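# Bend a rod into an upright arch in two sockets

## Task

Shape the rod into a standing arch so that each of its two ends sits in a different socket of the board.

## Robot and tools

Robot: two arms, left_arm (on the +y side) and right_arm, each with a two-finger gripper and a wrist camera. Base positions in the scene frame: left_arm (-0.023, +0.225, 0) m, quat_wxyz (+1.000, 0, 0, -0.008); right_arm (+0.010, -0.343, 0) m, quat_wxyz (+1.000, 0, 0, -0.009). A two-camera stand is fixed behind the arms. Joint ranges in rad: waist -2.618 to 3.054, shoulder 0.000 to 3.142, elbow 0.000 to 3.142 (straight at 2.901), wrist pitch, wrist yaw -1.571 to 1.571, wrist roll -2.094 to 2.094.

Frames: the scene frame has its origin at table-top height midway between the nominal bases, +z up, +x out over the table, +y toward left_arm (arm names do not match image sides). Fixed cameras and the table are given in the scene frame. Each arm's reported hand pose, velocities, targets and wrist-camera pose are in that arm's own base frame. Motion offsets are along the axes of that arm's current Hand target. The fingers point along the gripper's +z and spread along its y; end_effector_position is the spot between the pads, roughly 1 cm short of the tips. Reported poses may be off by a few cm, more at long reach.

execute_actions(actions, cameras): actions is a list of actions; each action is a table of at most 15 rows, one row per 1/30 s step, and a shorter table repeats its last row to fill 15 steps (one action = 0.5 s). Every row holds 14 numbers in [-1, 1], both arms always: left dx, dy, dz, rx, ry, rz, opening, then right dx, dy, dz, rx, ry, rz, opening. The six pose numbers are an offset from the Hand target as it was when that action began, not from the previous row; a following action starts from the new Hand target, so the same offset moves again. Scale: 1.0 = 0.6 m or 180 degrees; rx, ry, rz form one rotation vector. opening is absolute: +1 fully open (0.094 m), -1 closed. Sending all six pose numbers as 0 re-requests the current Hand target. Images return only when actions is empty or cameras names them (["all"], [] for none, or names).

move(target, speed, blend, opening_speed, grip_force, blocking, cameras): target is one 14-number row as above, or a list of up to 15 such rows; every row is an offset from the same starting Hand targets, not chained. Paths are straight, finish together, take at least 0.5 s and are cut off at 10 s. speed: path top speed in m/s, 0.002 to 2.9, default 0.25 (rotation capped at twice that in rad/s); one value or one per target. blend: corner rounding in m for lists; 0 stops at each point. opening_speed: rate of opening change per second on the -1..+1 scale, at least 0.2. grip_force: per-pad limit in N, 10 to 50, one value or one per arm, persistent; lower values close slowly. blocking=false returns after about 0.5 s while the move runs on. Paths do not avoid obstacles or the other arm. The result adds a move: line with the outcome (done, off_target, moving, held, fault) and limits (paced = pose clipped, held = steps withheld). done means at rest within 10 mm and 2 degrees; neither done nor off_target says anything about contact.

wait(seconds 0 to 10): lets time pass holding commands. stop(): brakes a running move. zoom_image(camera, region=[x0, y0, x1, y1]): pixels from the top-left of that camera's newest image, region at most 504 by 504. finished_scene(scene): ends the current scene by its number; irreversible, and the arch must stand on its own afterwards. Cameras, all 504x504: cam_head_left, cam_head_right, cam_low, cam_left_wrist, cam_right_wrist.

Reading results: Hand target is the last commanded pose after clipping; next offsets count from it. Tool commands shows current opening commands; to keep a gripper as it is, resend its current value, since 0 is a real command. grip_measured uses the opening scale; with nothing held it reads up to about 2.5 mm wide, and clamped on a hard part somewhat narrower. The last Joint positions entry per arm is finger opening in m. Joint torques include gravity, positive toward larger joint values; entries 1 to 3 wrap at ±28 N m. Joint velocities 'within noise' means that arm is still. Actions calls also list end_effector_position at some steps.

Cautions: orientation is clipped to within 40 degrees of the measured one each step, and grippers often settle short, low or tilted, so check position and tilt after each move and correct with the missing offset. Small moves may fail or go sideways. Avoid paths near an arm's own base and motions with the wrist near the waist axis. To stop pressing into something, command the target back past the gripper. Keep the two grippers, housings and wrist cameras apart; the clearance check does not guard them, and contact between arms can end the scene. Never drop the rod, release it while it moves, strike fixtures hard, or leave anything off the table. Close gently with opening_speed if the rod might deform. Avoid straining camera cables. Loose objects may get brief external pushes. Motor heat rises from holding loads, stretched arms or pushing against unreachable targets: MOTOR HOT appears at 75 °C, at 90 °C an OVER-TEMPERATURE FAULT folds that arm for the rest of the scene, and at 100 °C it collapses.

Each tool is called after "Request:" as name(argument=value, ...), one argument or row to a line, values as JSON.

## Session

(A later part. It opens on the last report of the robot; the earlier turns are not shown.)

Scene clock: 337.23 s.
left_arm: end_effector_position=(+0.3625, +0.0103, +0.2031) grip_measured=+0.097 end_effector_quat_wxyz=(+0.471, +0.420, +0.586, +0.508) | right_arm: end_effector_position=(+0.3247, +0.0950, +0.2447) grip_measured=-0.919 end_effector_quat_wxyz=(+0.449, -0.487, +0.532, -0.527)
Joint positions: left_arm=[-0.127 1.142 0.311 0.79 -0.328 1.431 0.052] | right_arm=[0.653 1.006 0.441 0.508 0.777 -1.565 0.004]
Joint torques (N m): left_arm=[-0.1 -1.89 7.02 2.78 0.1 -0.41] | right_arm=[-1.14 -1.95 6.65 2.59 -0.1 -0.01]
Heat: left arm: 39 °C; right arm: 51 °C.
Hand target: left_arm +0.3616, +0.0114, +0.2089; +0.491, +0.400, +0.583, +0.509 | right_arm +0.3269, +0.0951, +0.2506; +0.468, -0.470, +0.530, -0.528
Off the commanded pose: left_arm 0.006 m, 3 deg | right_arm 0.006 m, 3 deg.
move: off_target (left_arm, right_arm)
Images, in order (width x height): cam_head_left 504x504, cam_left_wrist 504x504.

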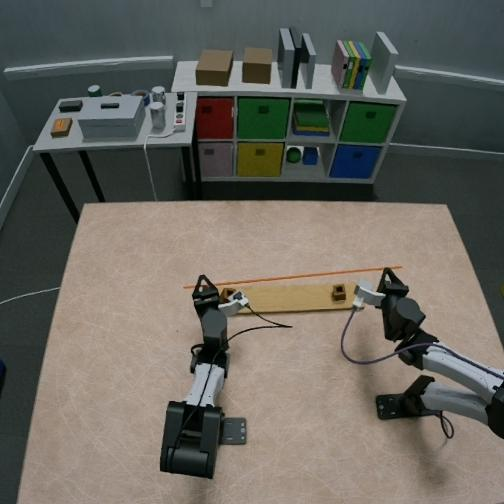

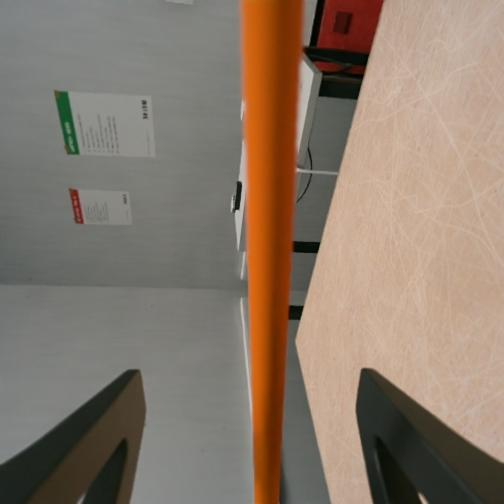

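Request:
move(
  target=[0,0,0,0,0,0,-1, 0,0,0,0,0,0,-1],
  speed=0.05,
  opening_speed=1.0,
  cameras=["cam_head_left","cam_left_wrist","cam_low","cam_head_right"],
)

Request:
zoom_image(
  camera="cam_head_left",
  region=[160, 250, 260, 330],
)

Request:
zoom_image(
  camera="cam_head_right",
  region=[340, 240, 440, 320],
)

Scene clock: 344.70 s.
left_arm: end_effector_position=(+0.3625, +0.0103, +0.2031) grip_measured=-0.904 end_effector_quat_wxyz=(+0.472, +0.419, +0.586, +0.508) | right_arm: end_effector_position=(+0.3247, +0.0950, +0.2447) grip_measured=-0.919 end_effector_quat_wxyz=(+0.449, -0.487, +0.532, -0.527)
Joint positions: left_arm=[-0.127 1.142 0.311 0.79 -0.328 1.43 0.004] | right_arm=[0.653 1.006 0.441 0.508 0.777 -1.565 0.004]
Joint torques (N m): left_arm=[-0.12 -1.85 7.01 2.76 0.11 -0.37] | right_arm=[-1.13 -1.95 6.64 2.6 -0.1 -0.01]
Heat: left arm: 39 °C; right arm: 51 °C.
Hand target: left_arm +0.3616, +0.0114, +0.2089; +0.491, +0.400, +0.583, +0.509 | right_arm +0.3269, +0.0951, +0.2506; +0.468, -0.470, +0.530, -0.528
Off the commanded pose: left_arm 0.006 m, 3 deg | right_arm 0.006 m, 3 deg.
move: off_target (left_arm, right_arm)
Images, in order (width x height): cam_head_left 504x504, cam_head_right 504x504, cam_low 504x504, cam_left_wrist 504x504.

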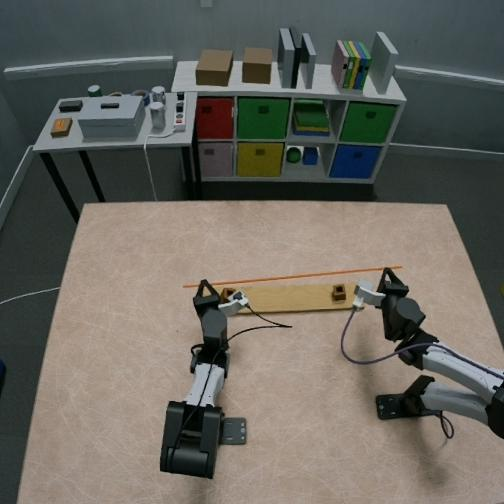

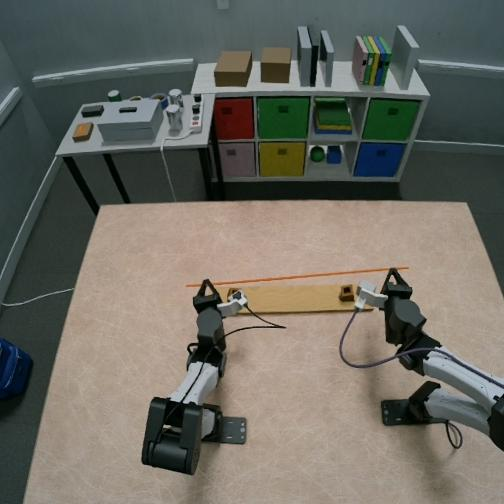

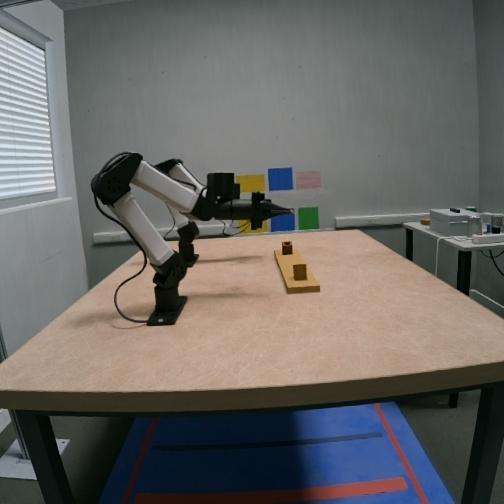

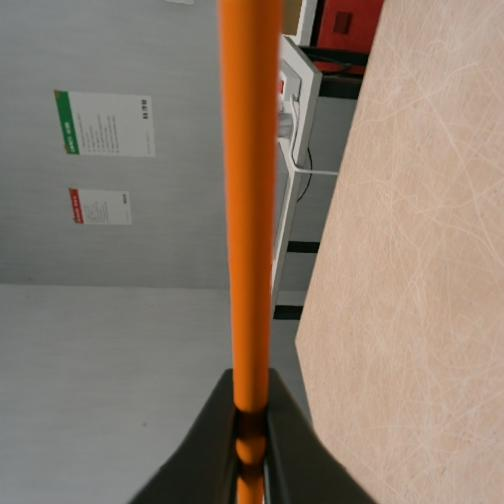

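Scaled by 5.040.

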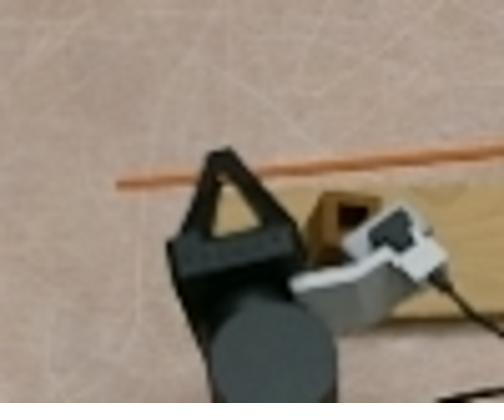

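Scaled by 5.040.

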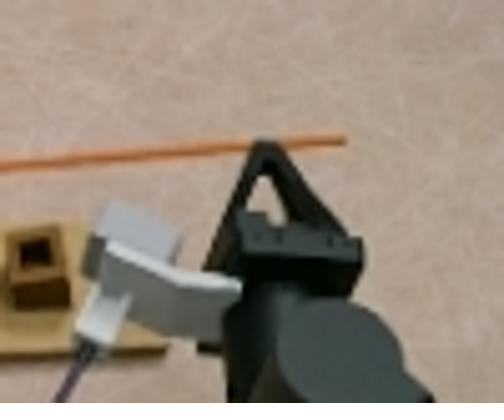

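Request:
move(
  target=[0,0,0,0,0,0,-1, 0,0,0,0,0,0,0.1],
  speed=0.05,
  opening_speed=0.8,
  cameras=["cam_head_right","cam_right_wrist","cam_left_wrist"],
)

Request:
zoom_image(
  camera="cam_head_right",
  region=[340, 240, 440, 320],
)

Scene clock: 354.87 s.
left_arm: end_effector_position=(+0.3625, +0.0103, +0.2027) grip_measured=-0.904 end_effector_quat_wxyz=(+0.471, +0.420, +0.587, +0.508) | right_arm: end_effector_position=(+0.3248, +0.0950, +0.2453) grip_measured=+0.098 end_effector_quat_wxyz=(+0.450, -0.486, +0.532, -0.527)
Joint positions: left_arm=[-0.127 1.142 0.311 0.788 -0.328 1.43 0.004] | right_arm=[0.653 1.006 0.441 0.511 0.777 -1.565 0.052]
Joint torques (N m): left_arm=[-0.08 -1.91 7.02 2.76 0.11 -0.38] | right_arm=[-1.14 -1.92 6.65 2.57 -0.1 -0.01]
Heat: left arm: 40 °C; right arm: 51 °C.
Hand target: left_arm +0.3616, +0.0114, +0.2089; +0.491, +0.400, +0.583, +0.509 | right_arm +0.3269, +0.0951, +0.2506; +0.468, -0.470, +0.530, -0.528
Off the commanded pose: left_arm 0.006 m, 3 deg | right_arm 0.006 m, 3 deg.
move: off_target (left_arm, right_arm)
Images, in order (width x height): cam_head_right 504x504, cam_left_wrist 504x504, cam_right_wrist 504x504.

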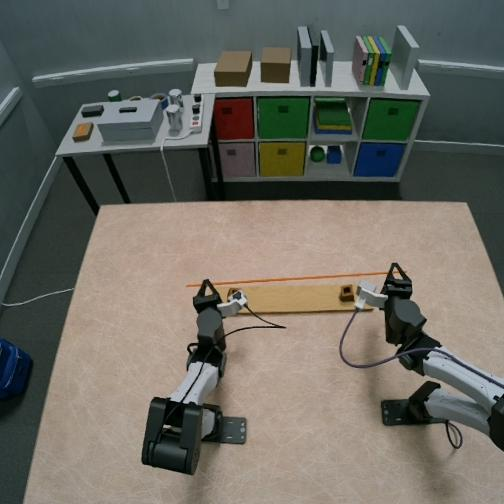

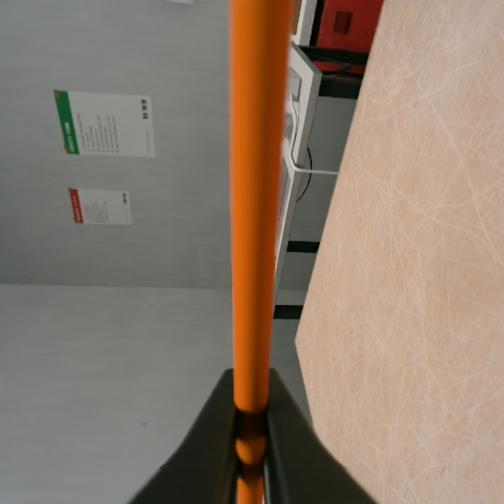

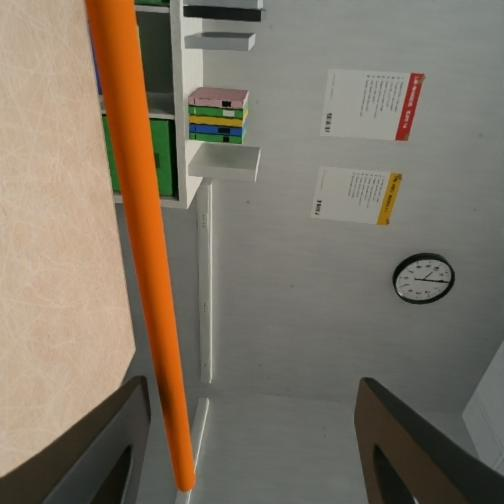

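Scaled by 5.040.

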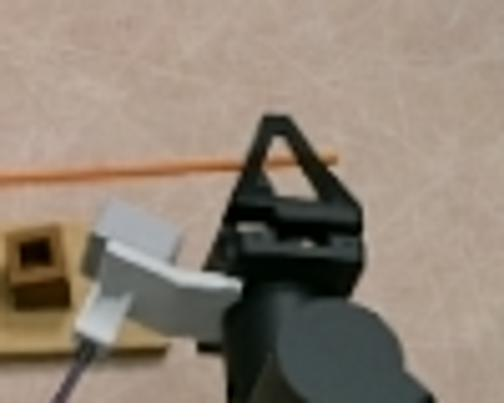

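Request:
move(
  target=[
    [0,0,0,0,0,0,-1, -0.0051,-0.0035,0.0422,0,0,0,0.1],
    [0,0,0,0,0,0,-1, -0.0031,0.0365,0.0258,0,0,0.004,0.1],
  ],
  speed=0.07,
  cameras=["cam_head_right","cam_right_wrist"],
)

Request:
zoom_image(
  camera="cam_head_right",
  region=[340, 240, 440, 320],
)

Scene clock: 373.93 s.
left_arm: end_effector_position=(+0.3625, +0.0103, +0.2027) grip_measured=-0.904 end_effector_quat_wxyz=(+0.471, +0.420, +0.587, +0.508) | right_arm: end_effector_position=(+0.3423, +0.0943, +0.2227) grip_measured=+0.098 end_effector_quat_wxyz=(+0.453, -0.488, +0.531, -0.524)
Joint positions: left_arm=[-0.127 1.142 0.311 0.788 -0.328 1.43 0.004] | right_arm=[0.592 1.132 0.403 0.674 0.706 -1.565 0.052]
Joint torques (N m): left_arm=[-0.12 -1.92 6.98 2.75 0.09 -0.37] | right_arm=[0.35 -2.52 6.41 2.61 0.14 0.11]
Heat: left arm: 40 °C; right arm: 51 °C.
Hand target: left_arm +0.3616, +0.0114, +0.2089; +0.491, +0.400, +0.583, +0.509 | right_arm +0.3424, +0.0952, +0.2286; +0.471, -0.467, +0.533, -0.525
Off the commanded pose: left_arm 0.006 m, 3 deg | right_arm 0.006 m, 3 deg.
move: off_target (left_arm, right_arm)
Images, in order (width x height): cam_head_right 504x504, cam_right_wrist 504x504.

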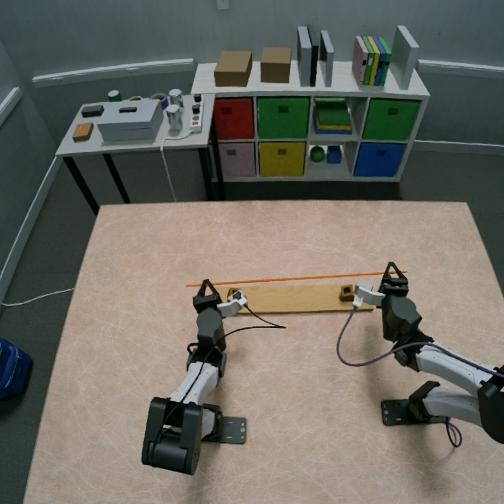

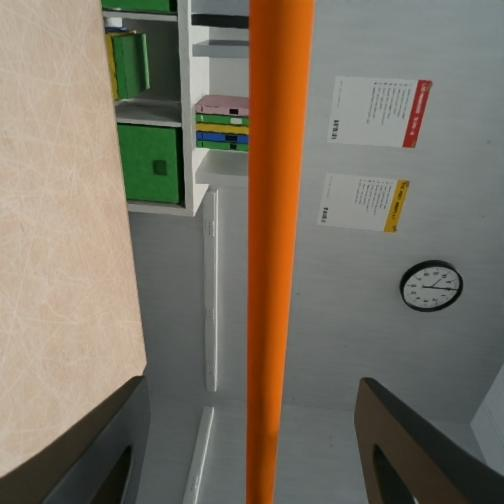

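Scaled by 5.040.

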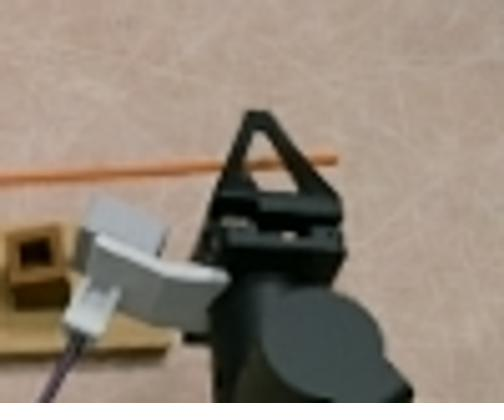

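Request:
move(
  target=[
    [0,0,0,0,0,0,-1, -0.0131,-0.0332,0.0218,0,0,0,0.1],
    [0,0,0,0,0,0,-1, -0.0075,-0.003,0.0058,0,0,0,0.1],
  ],
  speed=0.07,
  cameras=["cam_head_right","cam_right_wrist"],
)

Request:
zoom_image(
  camera="cam_head_right",
  region=[340, 240, 440, 320],
)

Scene clock: 400.00 s.
left_arm: end_effector_position=(+0.3625, +0.0103, +0.2027) grip_measured=-0.904 end_effector_quat_wxyz=(+0.471, +0.420, +0.587, +0.508) | right_arm: end_effector_position=(+0.3466, +0.0985, +0.2230) grip_measured=+0.098 end_effector_quat_wxyz=(-0.451, +0.490, -0.531, +0.523)
Joint positions: left_arm=[-0.127 1.142 0.311 0.788 -0.328 1.43 0.004] | right_arm=[0.597 1.161 0.423 0.678 0.711 -1.565 0.052]
Joint torques (N m): left_arm=[-0.09 -1.87 6.97 2.75 0.1 -0.39] | right_arm=[0.32 -3.15 6.5 2.61 0.16 0.11]
Heat: left arm: 41 °C; right arm: 49 °C.
Hand target: left_arm +0.3616, +0.0114, +0.2089; +0.491, +0.400, +0.583, +0.509 | right_arm +0.3464, +0.0992, +0.2305; -0.471, +0.467, -0.533, +0.525
Off the commanded pose: left_arm 0.006 m, 3 deg | right_arm 0.007 m, 3 deg.
move: off_target (left_arm, right_arm)
Images, in order (width x height): cam_head_right 504x504, cam_right_wrist 504x504.

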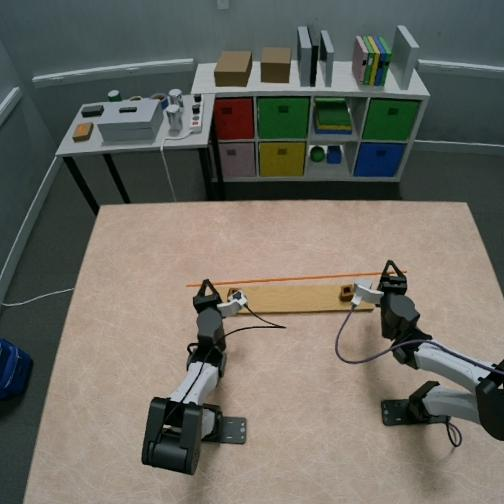

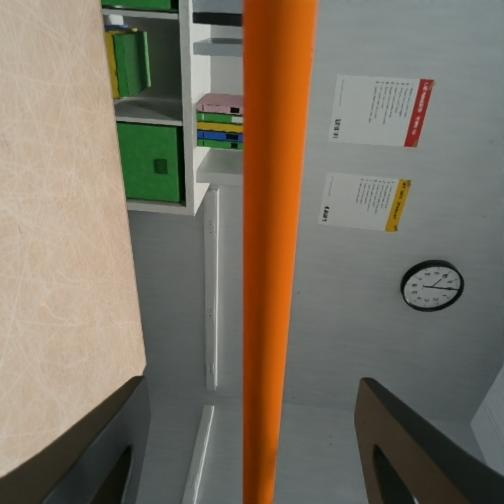

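Scaled by 5.040.

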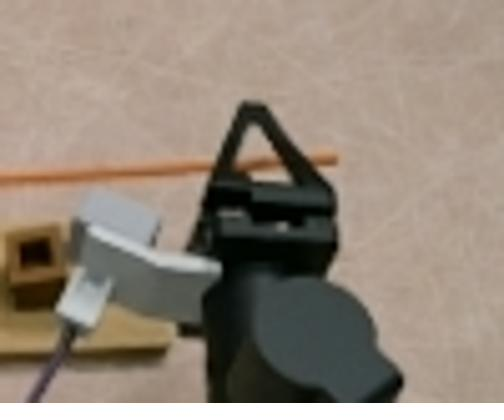

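Request:
move(
  target=[0,0,0,0,0,0,-1, 0,0,0,0,0,0,-1],
  speed=0.05,
  opening_speed=1.0,
  cameras=["cam_head_left","cam_right_wrist","cam_left_wrist","cam_head_right"],
)

Request:
zoom_image(
  camera="cam_head_right",
  region=[340, 240, 440, 320],
)

Request:
zoom_image(
  camera="cam_head_left",
  region=[160, 250, 260, 330],
)

Scene clock: 407.17 s.
left_arm: end_effector_position=(+0.3625, +0.0103, +0.2027) grip_measured=-0.904 end_effector_quat_wxyz=(+0.471, +0.420, +0.587, +0.508) | right_arm: end_effector_position=(+0.3466, +0.0982, +0.2231) grip_measured=-0.915 end_effector_quat_wxyz=(-0.451, +0.490, -0.532, +0.524)
Joint positions: left_arm=[-0.127 1.142 0.311 0.788 -0.328 1.43 0.004] | right_arm=[0.597 1.161 0.423 0.678 0.712 -1.565 0.004]
Joint torques (N m): left_arm=[-0.1 -1.83 6.94 2.77 0.11 -0.39] | right_arm=[0.34 -3.14 6.5 2.61 0.14 0.11]
Heat: left arm: 41 °C; right arm: 51 °C.
Hand target: left_arm +0.3616, +0.0114, +0.2089; +0.491, +0.400, +0.583, +0.509 | right_arm +0.3464, +0.0992, +0.2305; -0.471, +0.467, -0.533, +0.525
Off the commanded pose: left_arm 0.006 m, 3 deg | right_arm 0.008 m, 3 deg.
move: off_target (left_arm, right_arm)
Images, in order (width x height): cam_head_left 504x504, cam_head_right 504x504, cam_left_wrist 504x504, cam_right_wrist 504x504.

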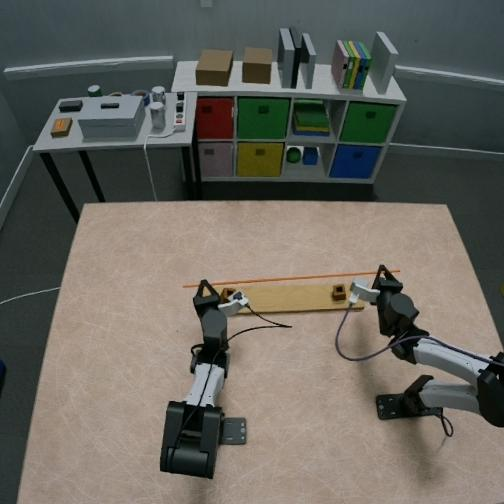

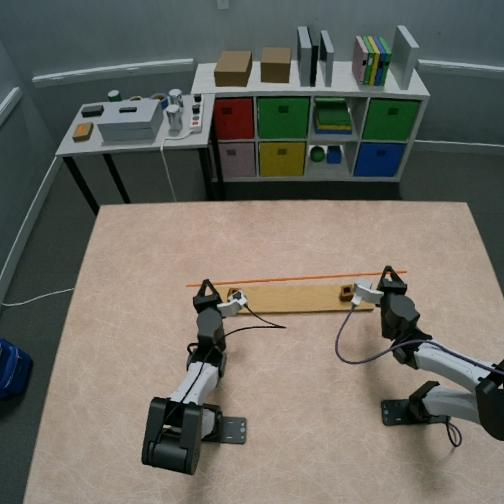

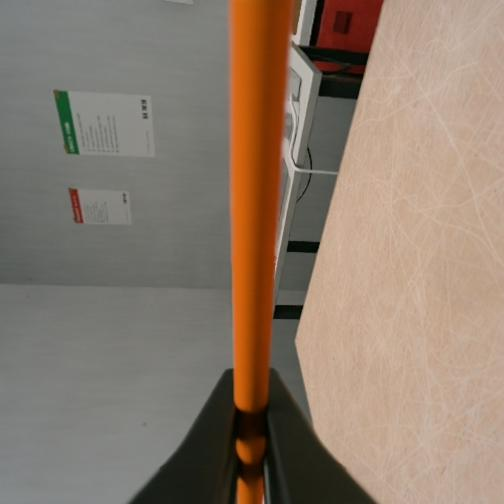

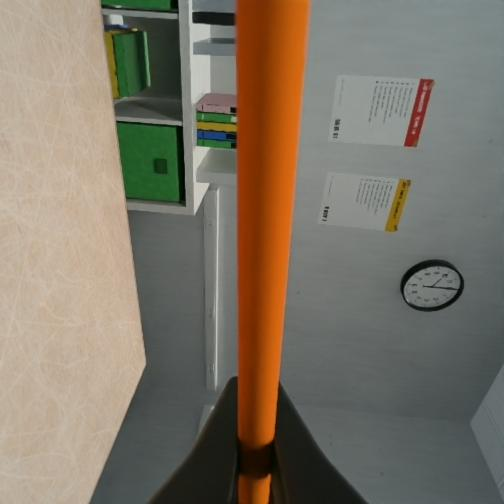

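Scaled by 5.040.

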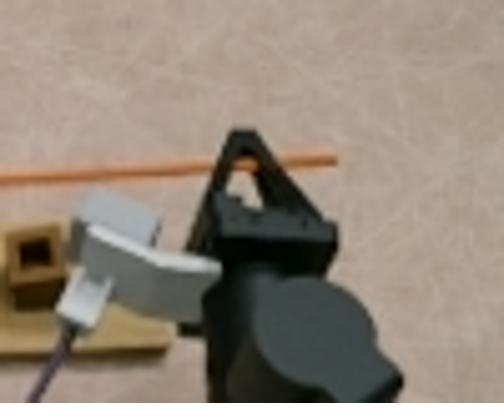

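Scaled by 5.040.

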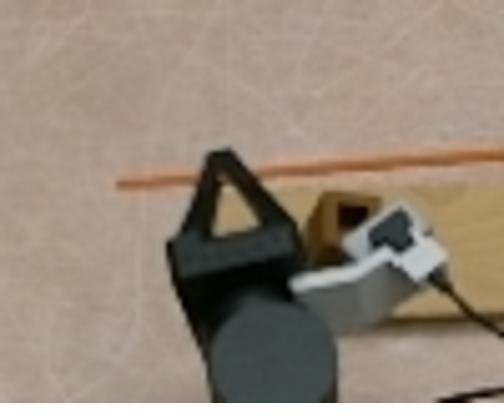

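Request:
move(
  target=[
    [-0.0145,-0.0092,0.0173,0.0246,-0.0018,-0.145,-1, -0.0258,0.0262,0.0012,-0.0181,-0.0047,0.165,-1],
    [-0.0535,-0.058,0.0280,0.0493,-0.0036,-0.290,-1, -0.0823,0.0768,-0.0012,-0.0363,-0.0095,0.330,-1],
    [-0.1132,-0.1305,0.0313,0.0704,-0.0052,-0.4143,-1, -0.1707,0.1480,-0.0085,-0.0518,-0.0135,0.4714,-1],
  ],
  speed=0.15,
  blend=0.02,
  cameras=["all"],
)

Request:
zoom_image(
  camera="cam_low",
  region=[250, 170, 340, 300],
)

Request:
zoom_image(
  camera="cam_low",
  region=[265, 235, 325, 295],
)

Scene clock: 493.53 s.
left_arm: end_effector_position=(+0.3850, -0.0527, +0.1164) grip_measured=-0.904 end_effector_quat_wxyz=(+0.614, +0.061, +0.782, +0.088) | right_arm: end_effector_position=(+0.3444, +0.1826, +0.1143) grip_measured=-0.915 end_effector_quat_wxyz=(+0.627, -0.089, +0.768, -0.097)
Joint positions: left_arm=[-0.286 1.506 0.335 0.923 -0.342 0.135 0.004] | right_arm=[0.828 1.653 0.452 0.902 0.844 -0.044 0.004]
Joint torques (N m): left_arm=[-1.68 -3.49 9.29 2.97 0.04 -1.13] | right_arm=[0.79 -5.97 8.49 3.09 -0.02 0.71]
Heat: left arm: 43 °C; right arm: 56 °C.
Hand target: left_arm +0.3962, -0.0631, +0.1429; +0.659, +0.018, +0.751, +0.042 | right_arm +0.3534, +0.2026, +0.1428; +0.676, -0.029, +0.736, -0.020
Off the commanded pose: left_arm 0.031 m, 10 deg | right_arm 0.036 m, 13 deg.
move: off_target (left_arm, right_arm)

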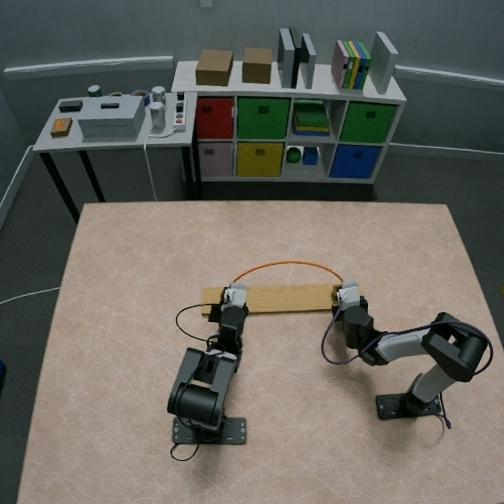

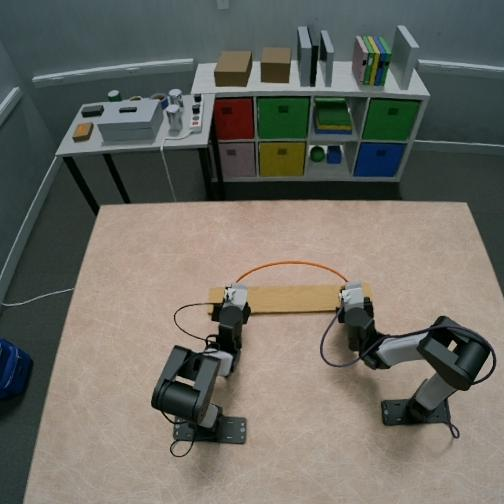

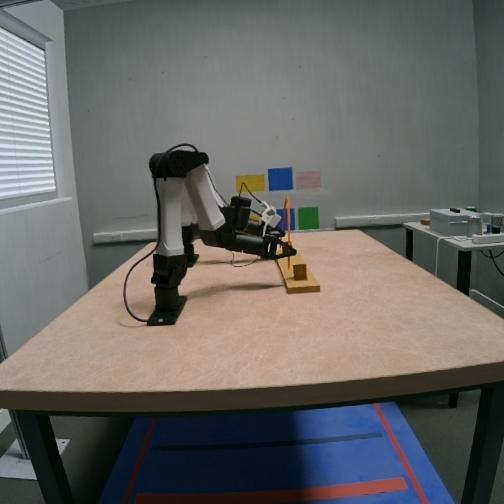

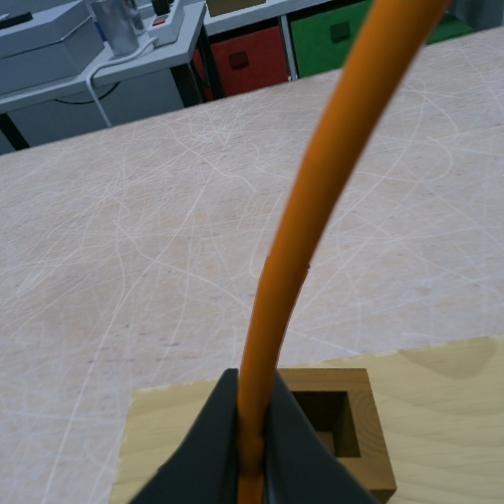

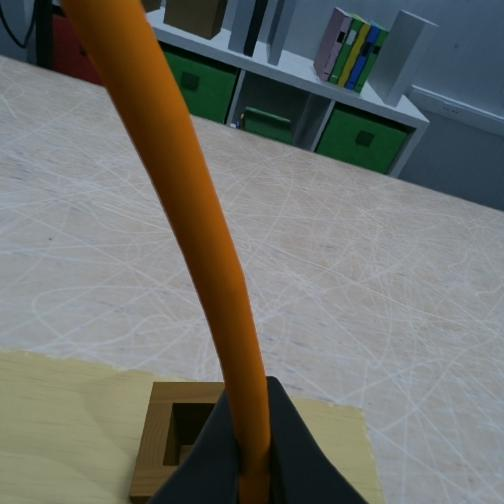

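Scaled by 3.877.

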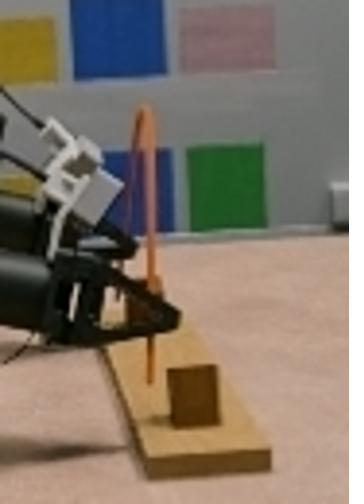

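Scaled by 8.400.

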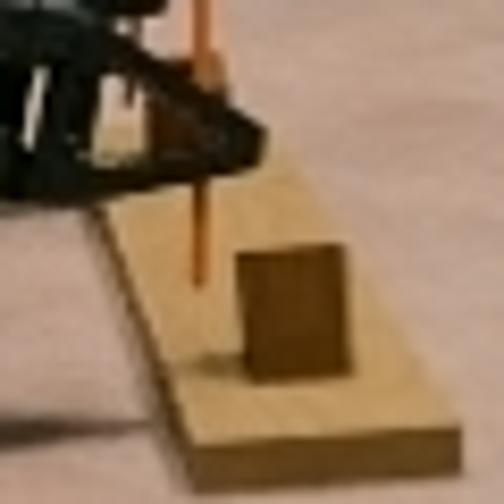

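Request:
move(
  target=[
    [-0.0428,0.0038,-0.0055,0,-0.025,0,-1, -0.0398,-0.0027,-0.0034,0,-0.013,0,-1],
    [-0.0532,-0.0442,0.0422,0,-0.025,0,-1, -0.0452,0.0333,0.0302,0,-0.013,0,-1],
  ],
  speed=0.1,
  blend=[0.004,0],
  cameras=["all"],
)

Request:
zoom_image(
  camera="cam_low",
  region=[265, 225, 325, 295],
)

Scene clock: 563.50 s.
left_arm: end_effector_position=(+0.4165, -0.0679, +0.1429) grip_measured=-0.904 end_effector_quat_wxyz=(+0.647, +0.032, +0.756, +0.097) | right_arm: end_effector_position=(+0.3656, +0.1988, +0.1409) grip_measured=-0.915 end_effector_quat_wxyz=(+0.651, -0.055, +0.751, -0.093)
Joint positions: left_arm=[-0.338 1.609 0.47 0.978 -0.44 0.123 0.004] | right_arm=[0.828 1.7 0.575 0.91 0.886 -0.048 0.004]
Joint torques (N m): left_arm=[-2.91 -4.33 10.04 2.88 0.37 -0.72] | right_arm=[0.99 -6.65 9.31 2.93 -0.47 0.29]
Heat: left arm: 47 °C; right arm: 63 °C.
Hand target: left_arm +0.4262, -0.0913, +0.1691; +0.688, +0.020, +0.724, +0.041 | right_arm +0.3734, +0.2246, +0.1668; +0.691, -0.029, +0.722, -0.020
Off the commanded pose: left_arm 0.036 m, 9 deg | right_arm 0.037 m, 11 deg.
move: off_target (left_arm, right_arm)

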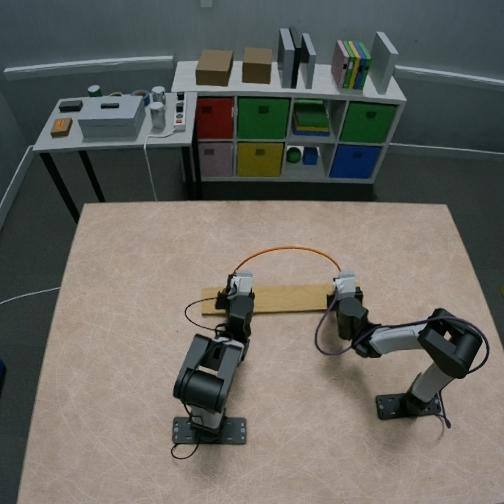

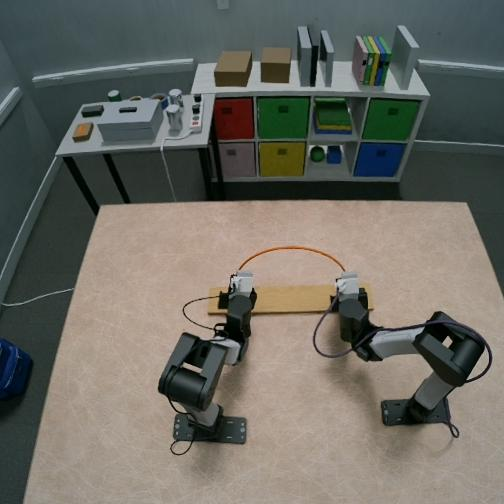

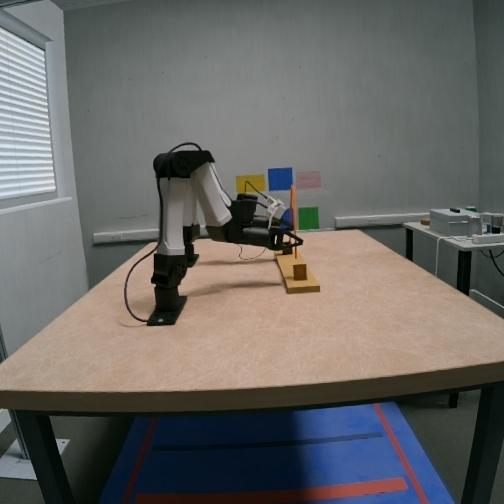

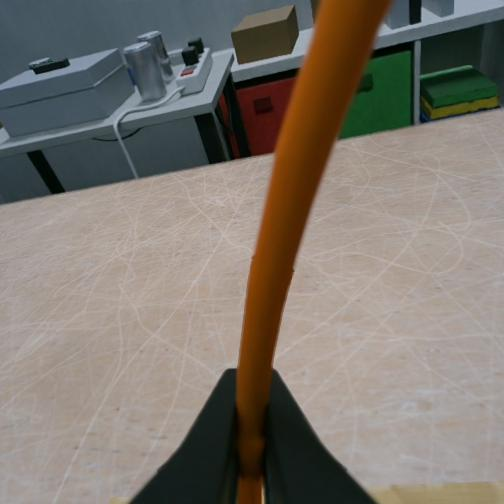

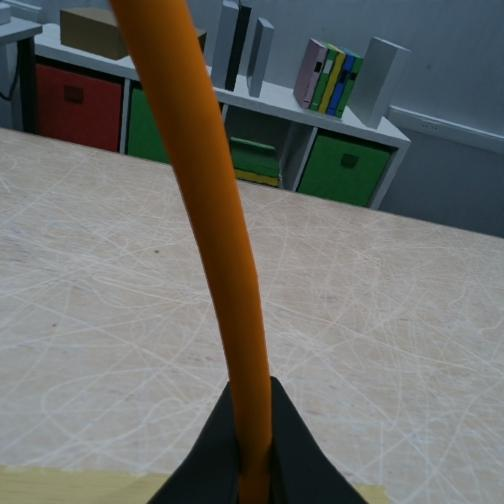

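Scaled by 7.200.

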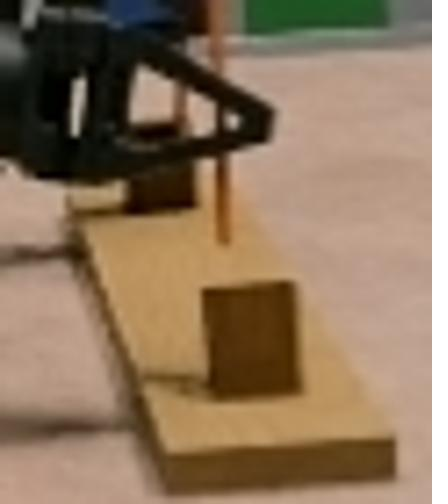

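Request:
zoom_image(
  camera="cam_low",
  region=[276, 222, 312, 258],
)

Request:
zoom_image(
  camera="cam_right_wrist",
  region=[100, 384, 400, 504],
)

Request:
zoom_image(
  camera="cam_left_wrist",
  region=[100, 384, 400, 504],
)

Scaled by 14.000.

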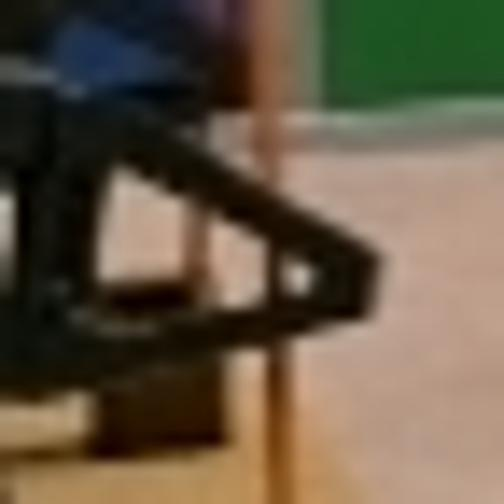

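Scaled by 1.680.

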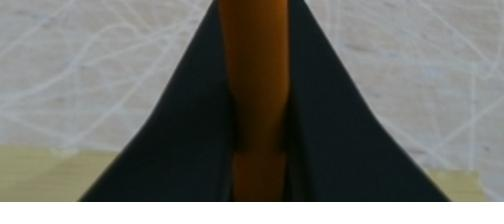

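Scaled by 1.680.

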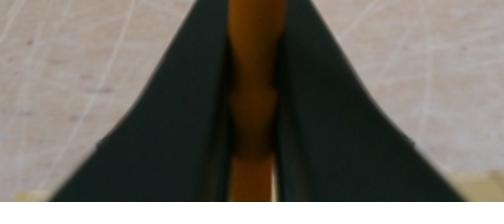

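Request:
zoom_image(
  camera="cam_low",
  region=[284, 254, 314, 284],
)

Request:
zoom_image(
  camera="cam_head_left",
  region=[300, 250, 380, 330],
)

Request:
zoom_image(
  camera="cam_head_left",
  region=[190, 250, 270, 330],
)

Scaled by 16.800.

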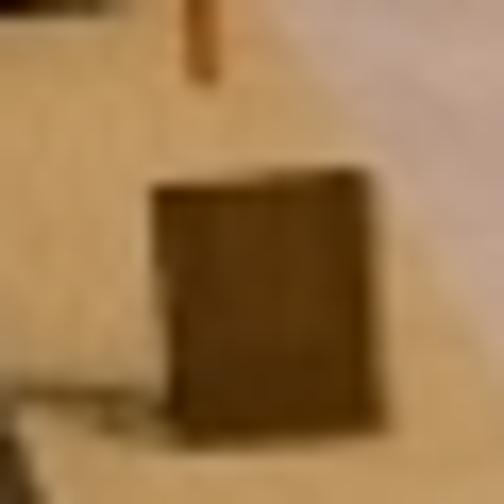

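Scaled by 6.300.

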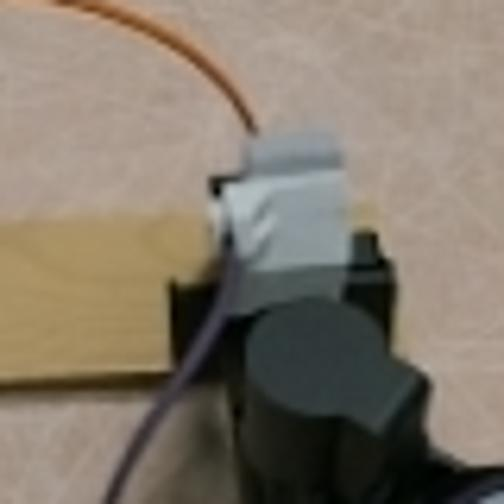

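Scaled by 6.300.

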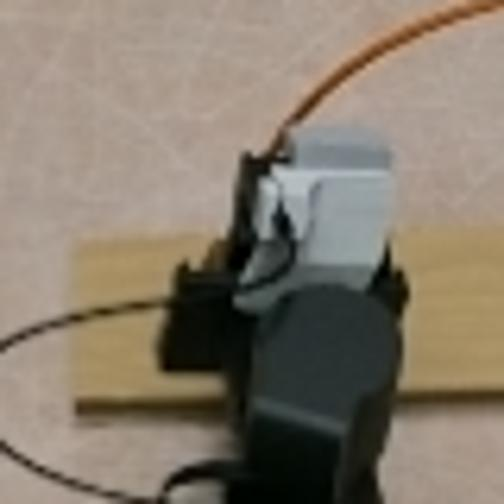

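Request:
zoom_image(
  camera="cam_low",
  region=[280, 230, 296, 256],
)

Scaled by 19.385.

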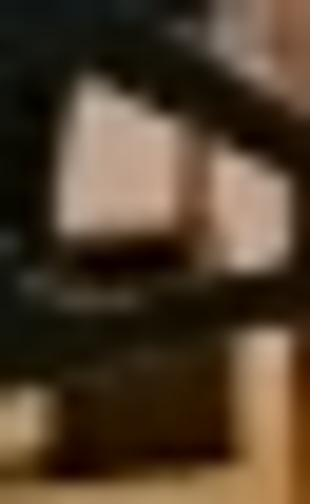

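Request:
move(
  target=[
    [-0.0133,0.0012,-0.0007,0,0,0,-1, 0,0,0,0,0,0,-1],
    [-0.0143,-0.0177,-0.0138,0,0,0,-1, -0.0005,0.005,0.005,0,0,0,-1],
  ],
  speed=0.06,
  blend=[0.002,0],
  cameras=["cam_low","cam_left_wrist","cam_right_wrist"],
)

Request:
zoom_image(
  camera="cam_low",
  region=[280, 222, 304, 252],
)

Request:
zoom_image(
  camera="cam_low",
  region=[284, 250, 314, 284],
)

Scene clock: 655.50 s.
left_arm: end_effector_position=(+0.4135, -0.0755, +0.1457) grip_measured=-0.904 end_effector_quat_wxyz=(+0.649, +0.023, +0.753, +0.102) | right_arm: end_effector_position=(+0.3682, +0.1998, +0.1423) grip_measured=-0.915 end_effector_quat_wxyz=(+0.652, -0.050, +0.750, -0.096)
Joint positions: left_arm=[-0.381 1.609 0.475 0.978 -0.501 0.112 0.004] | right_arm=[0.828 1.711 0.591 0.91 0.896 -0.048 0.004]
Joint torques (N m): left_arm=[-3.52 -7.36 9.77 2.48 0.46 -0.62] | right_arm=[1.01 -6.6 9.43 2.89 -0.58 0.28]
Heat: left arm: 55 °C; right arm: 69 °C.
Hand target: left_arm +0.4186, -0.1028, +0.1770; +0.688, +0.020, +0.724, +0.041 | right_arm +0.3764, +0.2277, +0.1668; +0.691, -0.029, +0.722, -0.020
Off the commanded pose: left_arm 0.042 m, 9 deg | right_arm 0.038 m, 11 deg.
move: off_target (left_arm, right_arm)
Images, in order (width x height): cam_low 504x504, cam_left_wrist 504x504, cam_right_wrist 504x504.

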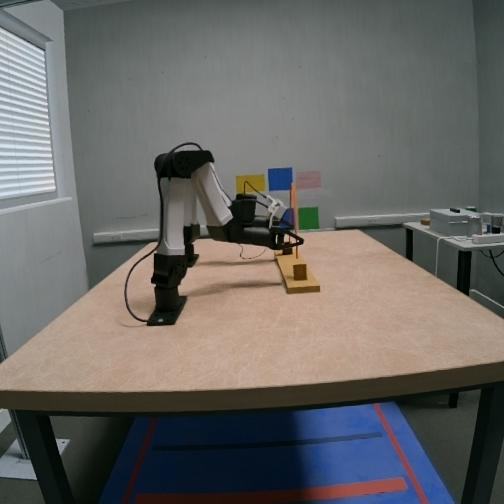

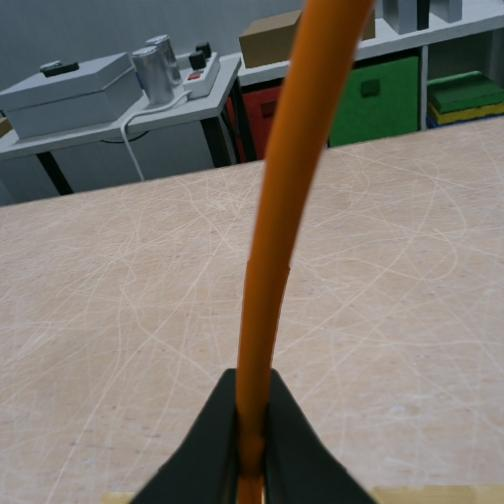

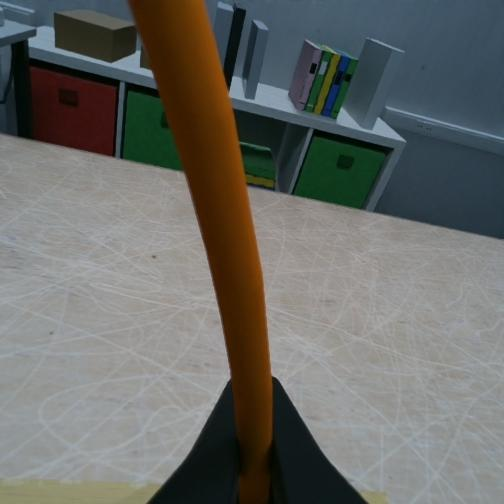

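Scaled by 16.800.

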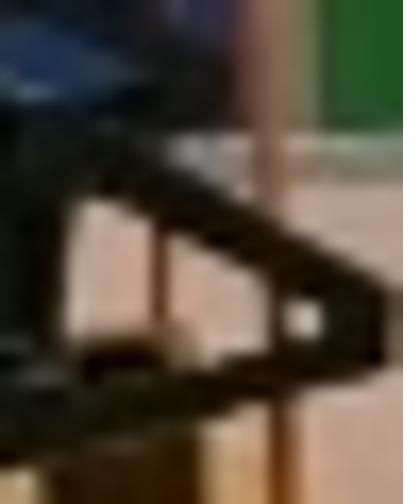

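Scaled by 14.824.

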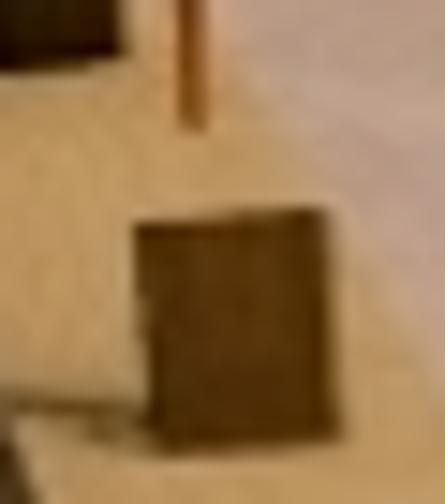

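Request:
move(
  target=[0.0004,-0.0074,-0.0118,0,0,0,-1, 0,0,0,0,0,0,-1],
  speed=0.06,
  cameras=["cam_low"],
)

Request:
zoom_image(
  camera="cam_low",
  region=[280, 222, 304, 252],
)

Scene clock: 666.20 s.
left_arm: end_effector_position=(+0.4104, -0.0801, +0.1518) grip_measured=-0.904 end_effector_quat_wxyz=(+0.655, +0.018, +0.748, +0.103) | right_arm: end_effector_position=(+0.3682, +0.1994, +0.1432) grip_measured=-0.915 end_effector_quat_wxyz=(+0.654, -0.048, +0.749, -0.096)
Joint positions: left_arm=[-0.406 1.594 0.475 0.978 -0.533 0.109 0.004] | right_arm=[0.828 1.711 0.591 0.914 0.899 -0.048 0.004]
Joint torques (N m): left_arm=[-3.67 -7.16 8.46 2.47 0.51 -0.59] | right_arm=[1.03 -6.56 9.42 2.86 -0.63 0.28]
Heat: left arm: 53 °C; right arm: 69 °C.
Hand target: left_arm +0.4117, -0.1075, +0.1767; +0.688, +0.020, +0.724, +0.041 | right_arm +0.3764, +0.2277, +0.1668; +0.691, -0.029, +0.722, -0.020
Off the commanded pose: left_arm 0.037 m, 9 deg | right_arm 0.038 m, 10 deg.
move: off_target (left_arm, right_arm)
Images, in order (width x height): cam_low 504x504.

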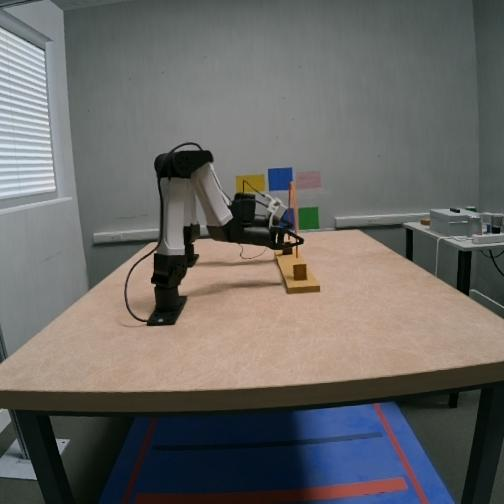

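Scaled by 16.800.

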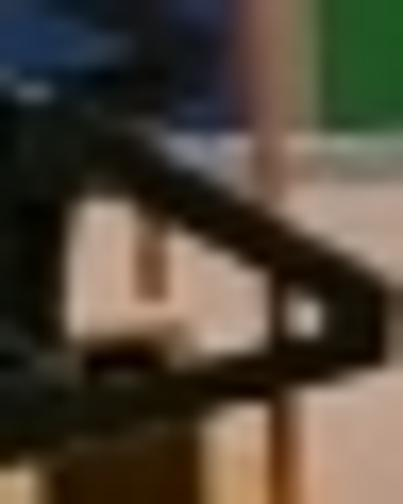

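Request:
move(
  target=[0.0268,-0.0022,-0.0037,0,0,0,-1, 0.0233,0.0016,0.001,0,0,0,-1],
  speed=0.05,
  cameras=["cam_low"],
)

Request:
zoom_image(
  camera="cam_low",
  region=[278, 228, 318, 284],
)

Scene clock: 680.03 s.
left_arm: end_effector_position=(+0.4097, -0.0807, +0.1501) grip_measured=-0.904 end_effector_quat_wxyz=(+0.659, +0.014, +0.745, +0.102) | right_arm: end_effector_position=(+0.3710, +0.2019, +0.1351) grip_measured=-0.915 end_effector_quat_wxyz=(+0.658, -0.041, +0.746, -0.091)
Joint positions: left_arm=[-0.411 1.612 0.466 1.017 -0.541 0.106 0.004] | right_arm=[0.828 1.767 0.591 0.988 0.903 -0.044 0.004]
Joint torques (N m): left_arm=[-3.74 -4.23 6.08 2.9 0.53 -0.6] | right_arm=[1.01 -6.78 7.8 2.83 -0.66 0.24]
Heat: left arm: 52 °C; right arm: 66 °C.
Hand target: left_arm +0.4087, -0.1074, +0.1608; +0.688, +0.020, +0.724, +0.041 | right_arm +0.3764, +0.2276, +0.1529; +0.691, -0.029, +0.722, -0.020
Off the commanded pose: left_arm 0.029 m, 8 deg | right_arm 0.032 m, 9 deg.
move: off_target (left_arm, right_arm)
Images, in order (width x height): cam_low 504x504.

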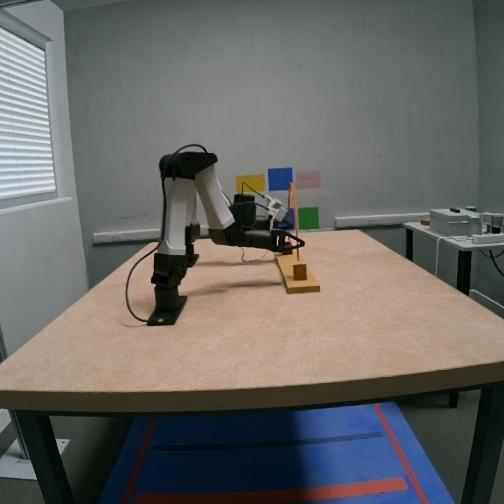

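Scaled by 9.000.

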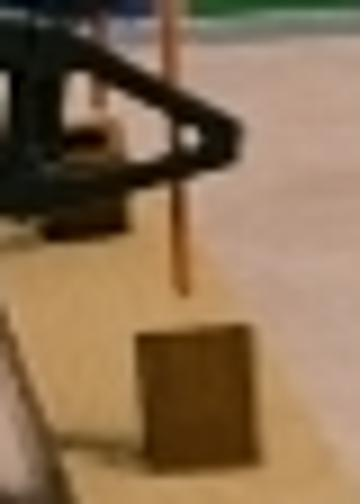

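Request:
move(
  target=[0.0302,-0.0025,-0.0052,0,0.008,0,-1, 0.0116,0.0008,0.0005,0,0.008,0,-1],
  speed=0.05,
  cameras=["cam_low"],
)

Request:
zoom_image(
  camera="cam_low",
  region=[278, 228, 318, 284],
)

Scene clock: 695.80 s.
left_arm: end_effector_position=(+0.4055, -0.0815, +0.1331) grip_measured=-0.904 end_effector_quat_wxyz=(+0.652, +0.012, +0.752, +0.100) | right_arm: end_effector_position=(+0.3711, +0.2020, +0.1318) grip_measured=-0.915 end_effector_quat_wxyz=(+0.657, -0.040, +0.748, -0.091)
Joint positions: left_arm=[-0.42 1.659 0.439 1.066 -0.55 0.088 0.004] | right_arm=[0.828 1.776 0.591 0.988 0.903 -0.034 0.004]
Joint torques (N m): left_arm=[-3.69 -4.19 5.75 2.86 0.52 -0.54] | right_arm=[0.99 -6.99 8.06 2.54 -0.67 0.36]
Heat: left arm: 52 °C; right arm: 63 °C.
Hand target: left_arm +0.4046, -0.1076, +0.1427; +0.679, +0.019, +0.733, +0.042 | right_arm +0.3764, +0.2276, +0.1459; +0.681, -0.029, +0.731, -0.020
Off the commanded pose: left_arm 0.028 m, 8 deg | right_arm 0.030 m, 9 deg.
move: off_target (left_arm, right_arm)
Images, in order (width x height): cam_low 504x504.

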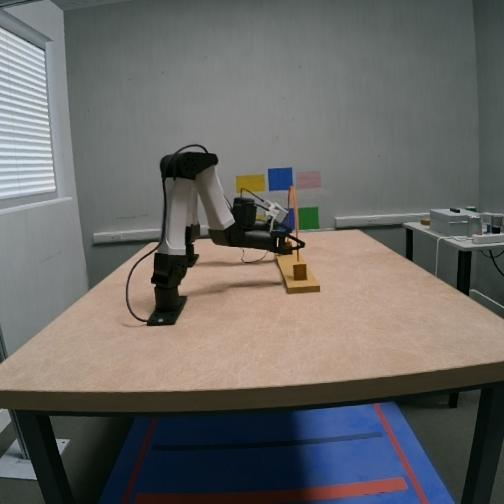

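Scaled by 9.000.

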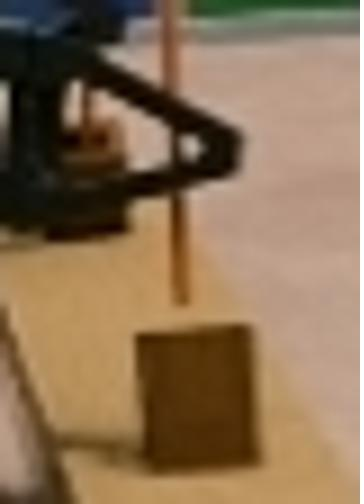

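Request:
zoom_image(
  camera="cam_low",
  region=[280, 226, 304, 256],
)

Scaled by 16.800.

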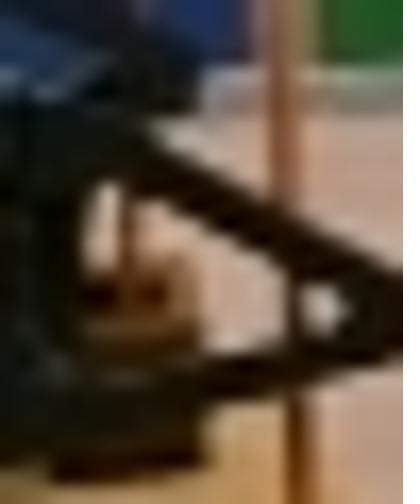

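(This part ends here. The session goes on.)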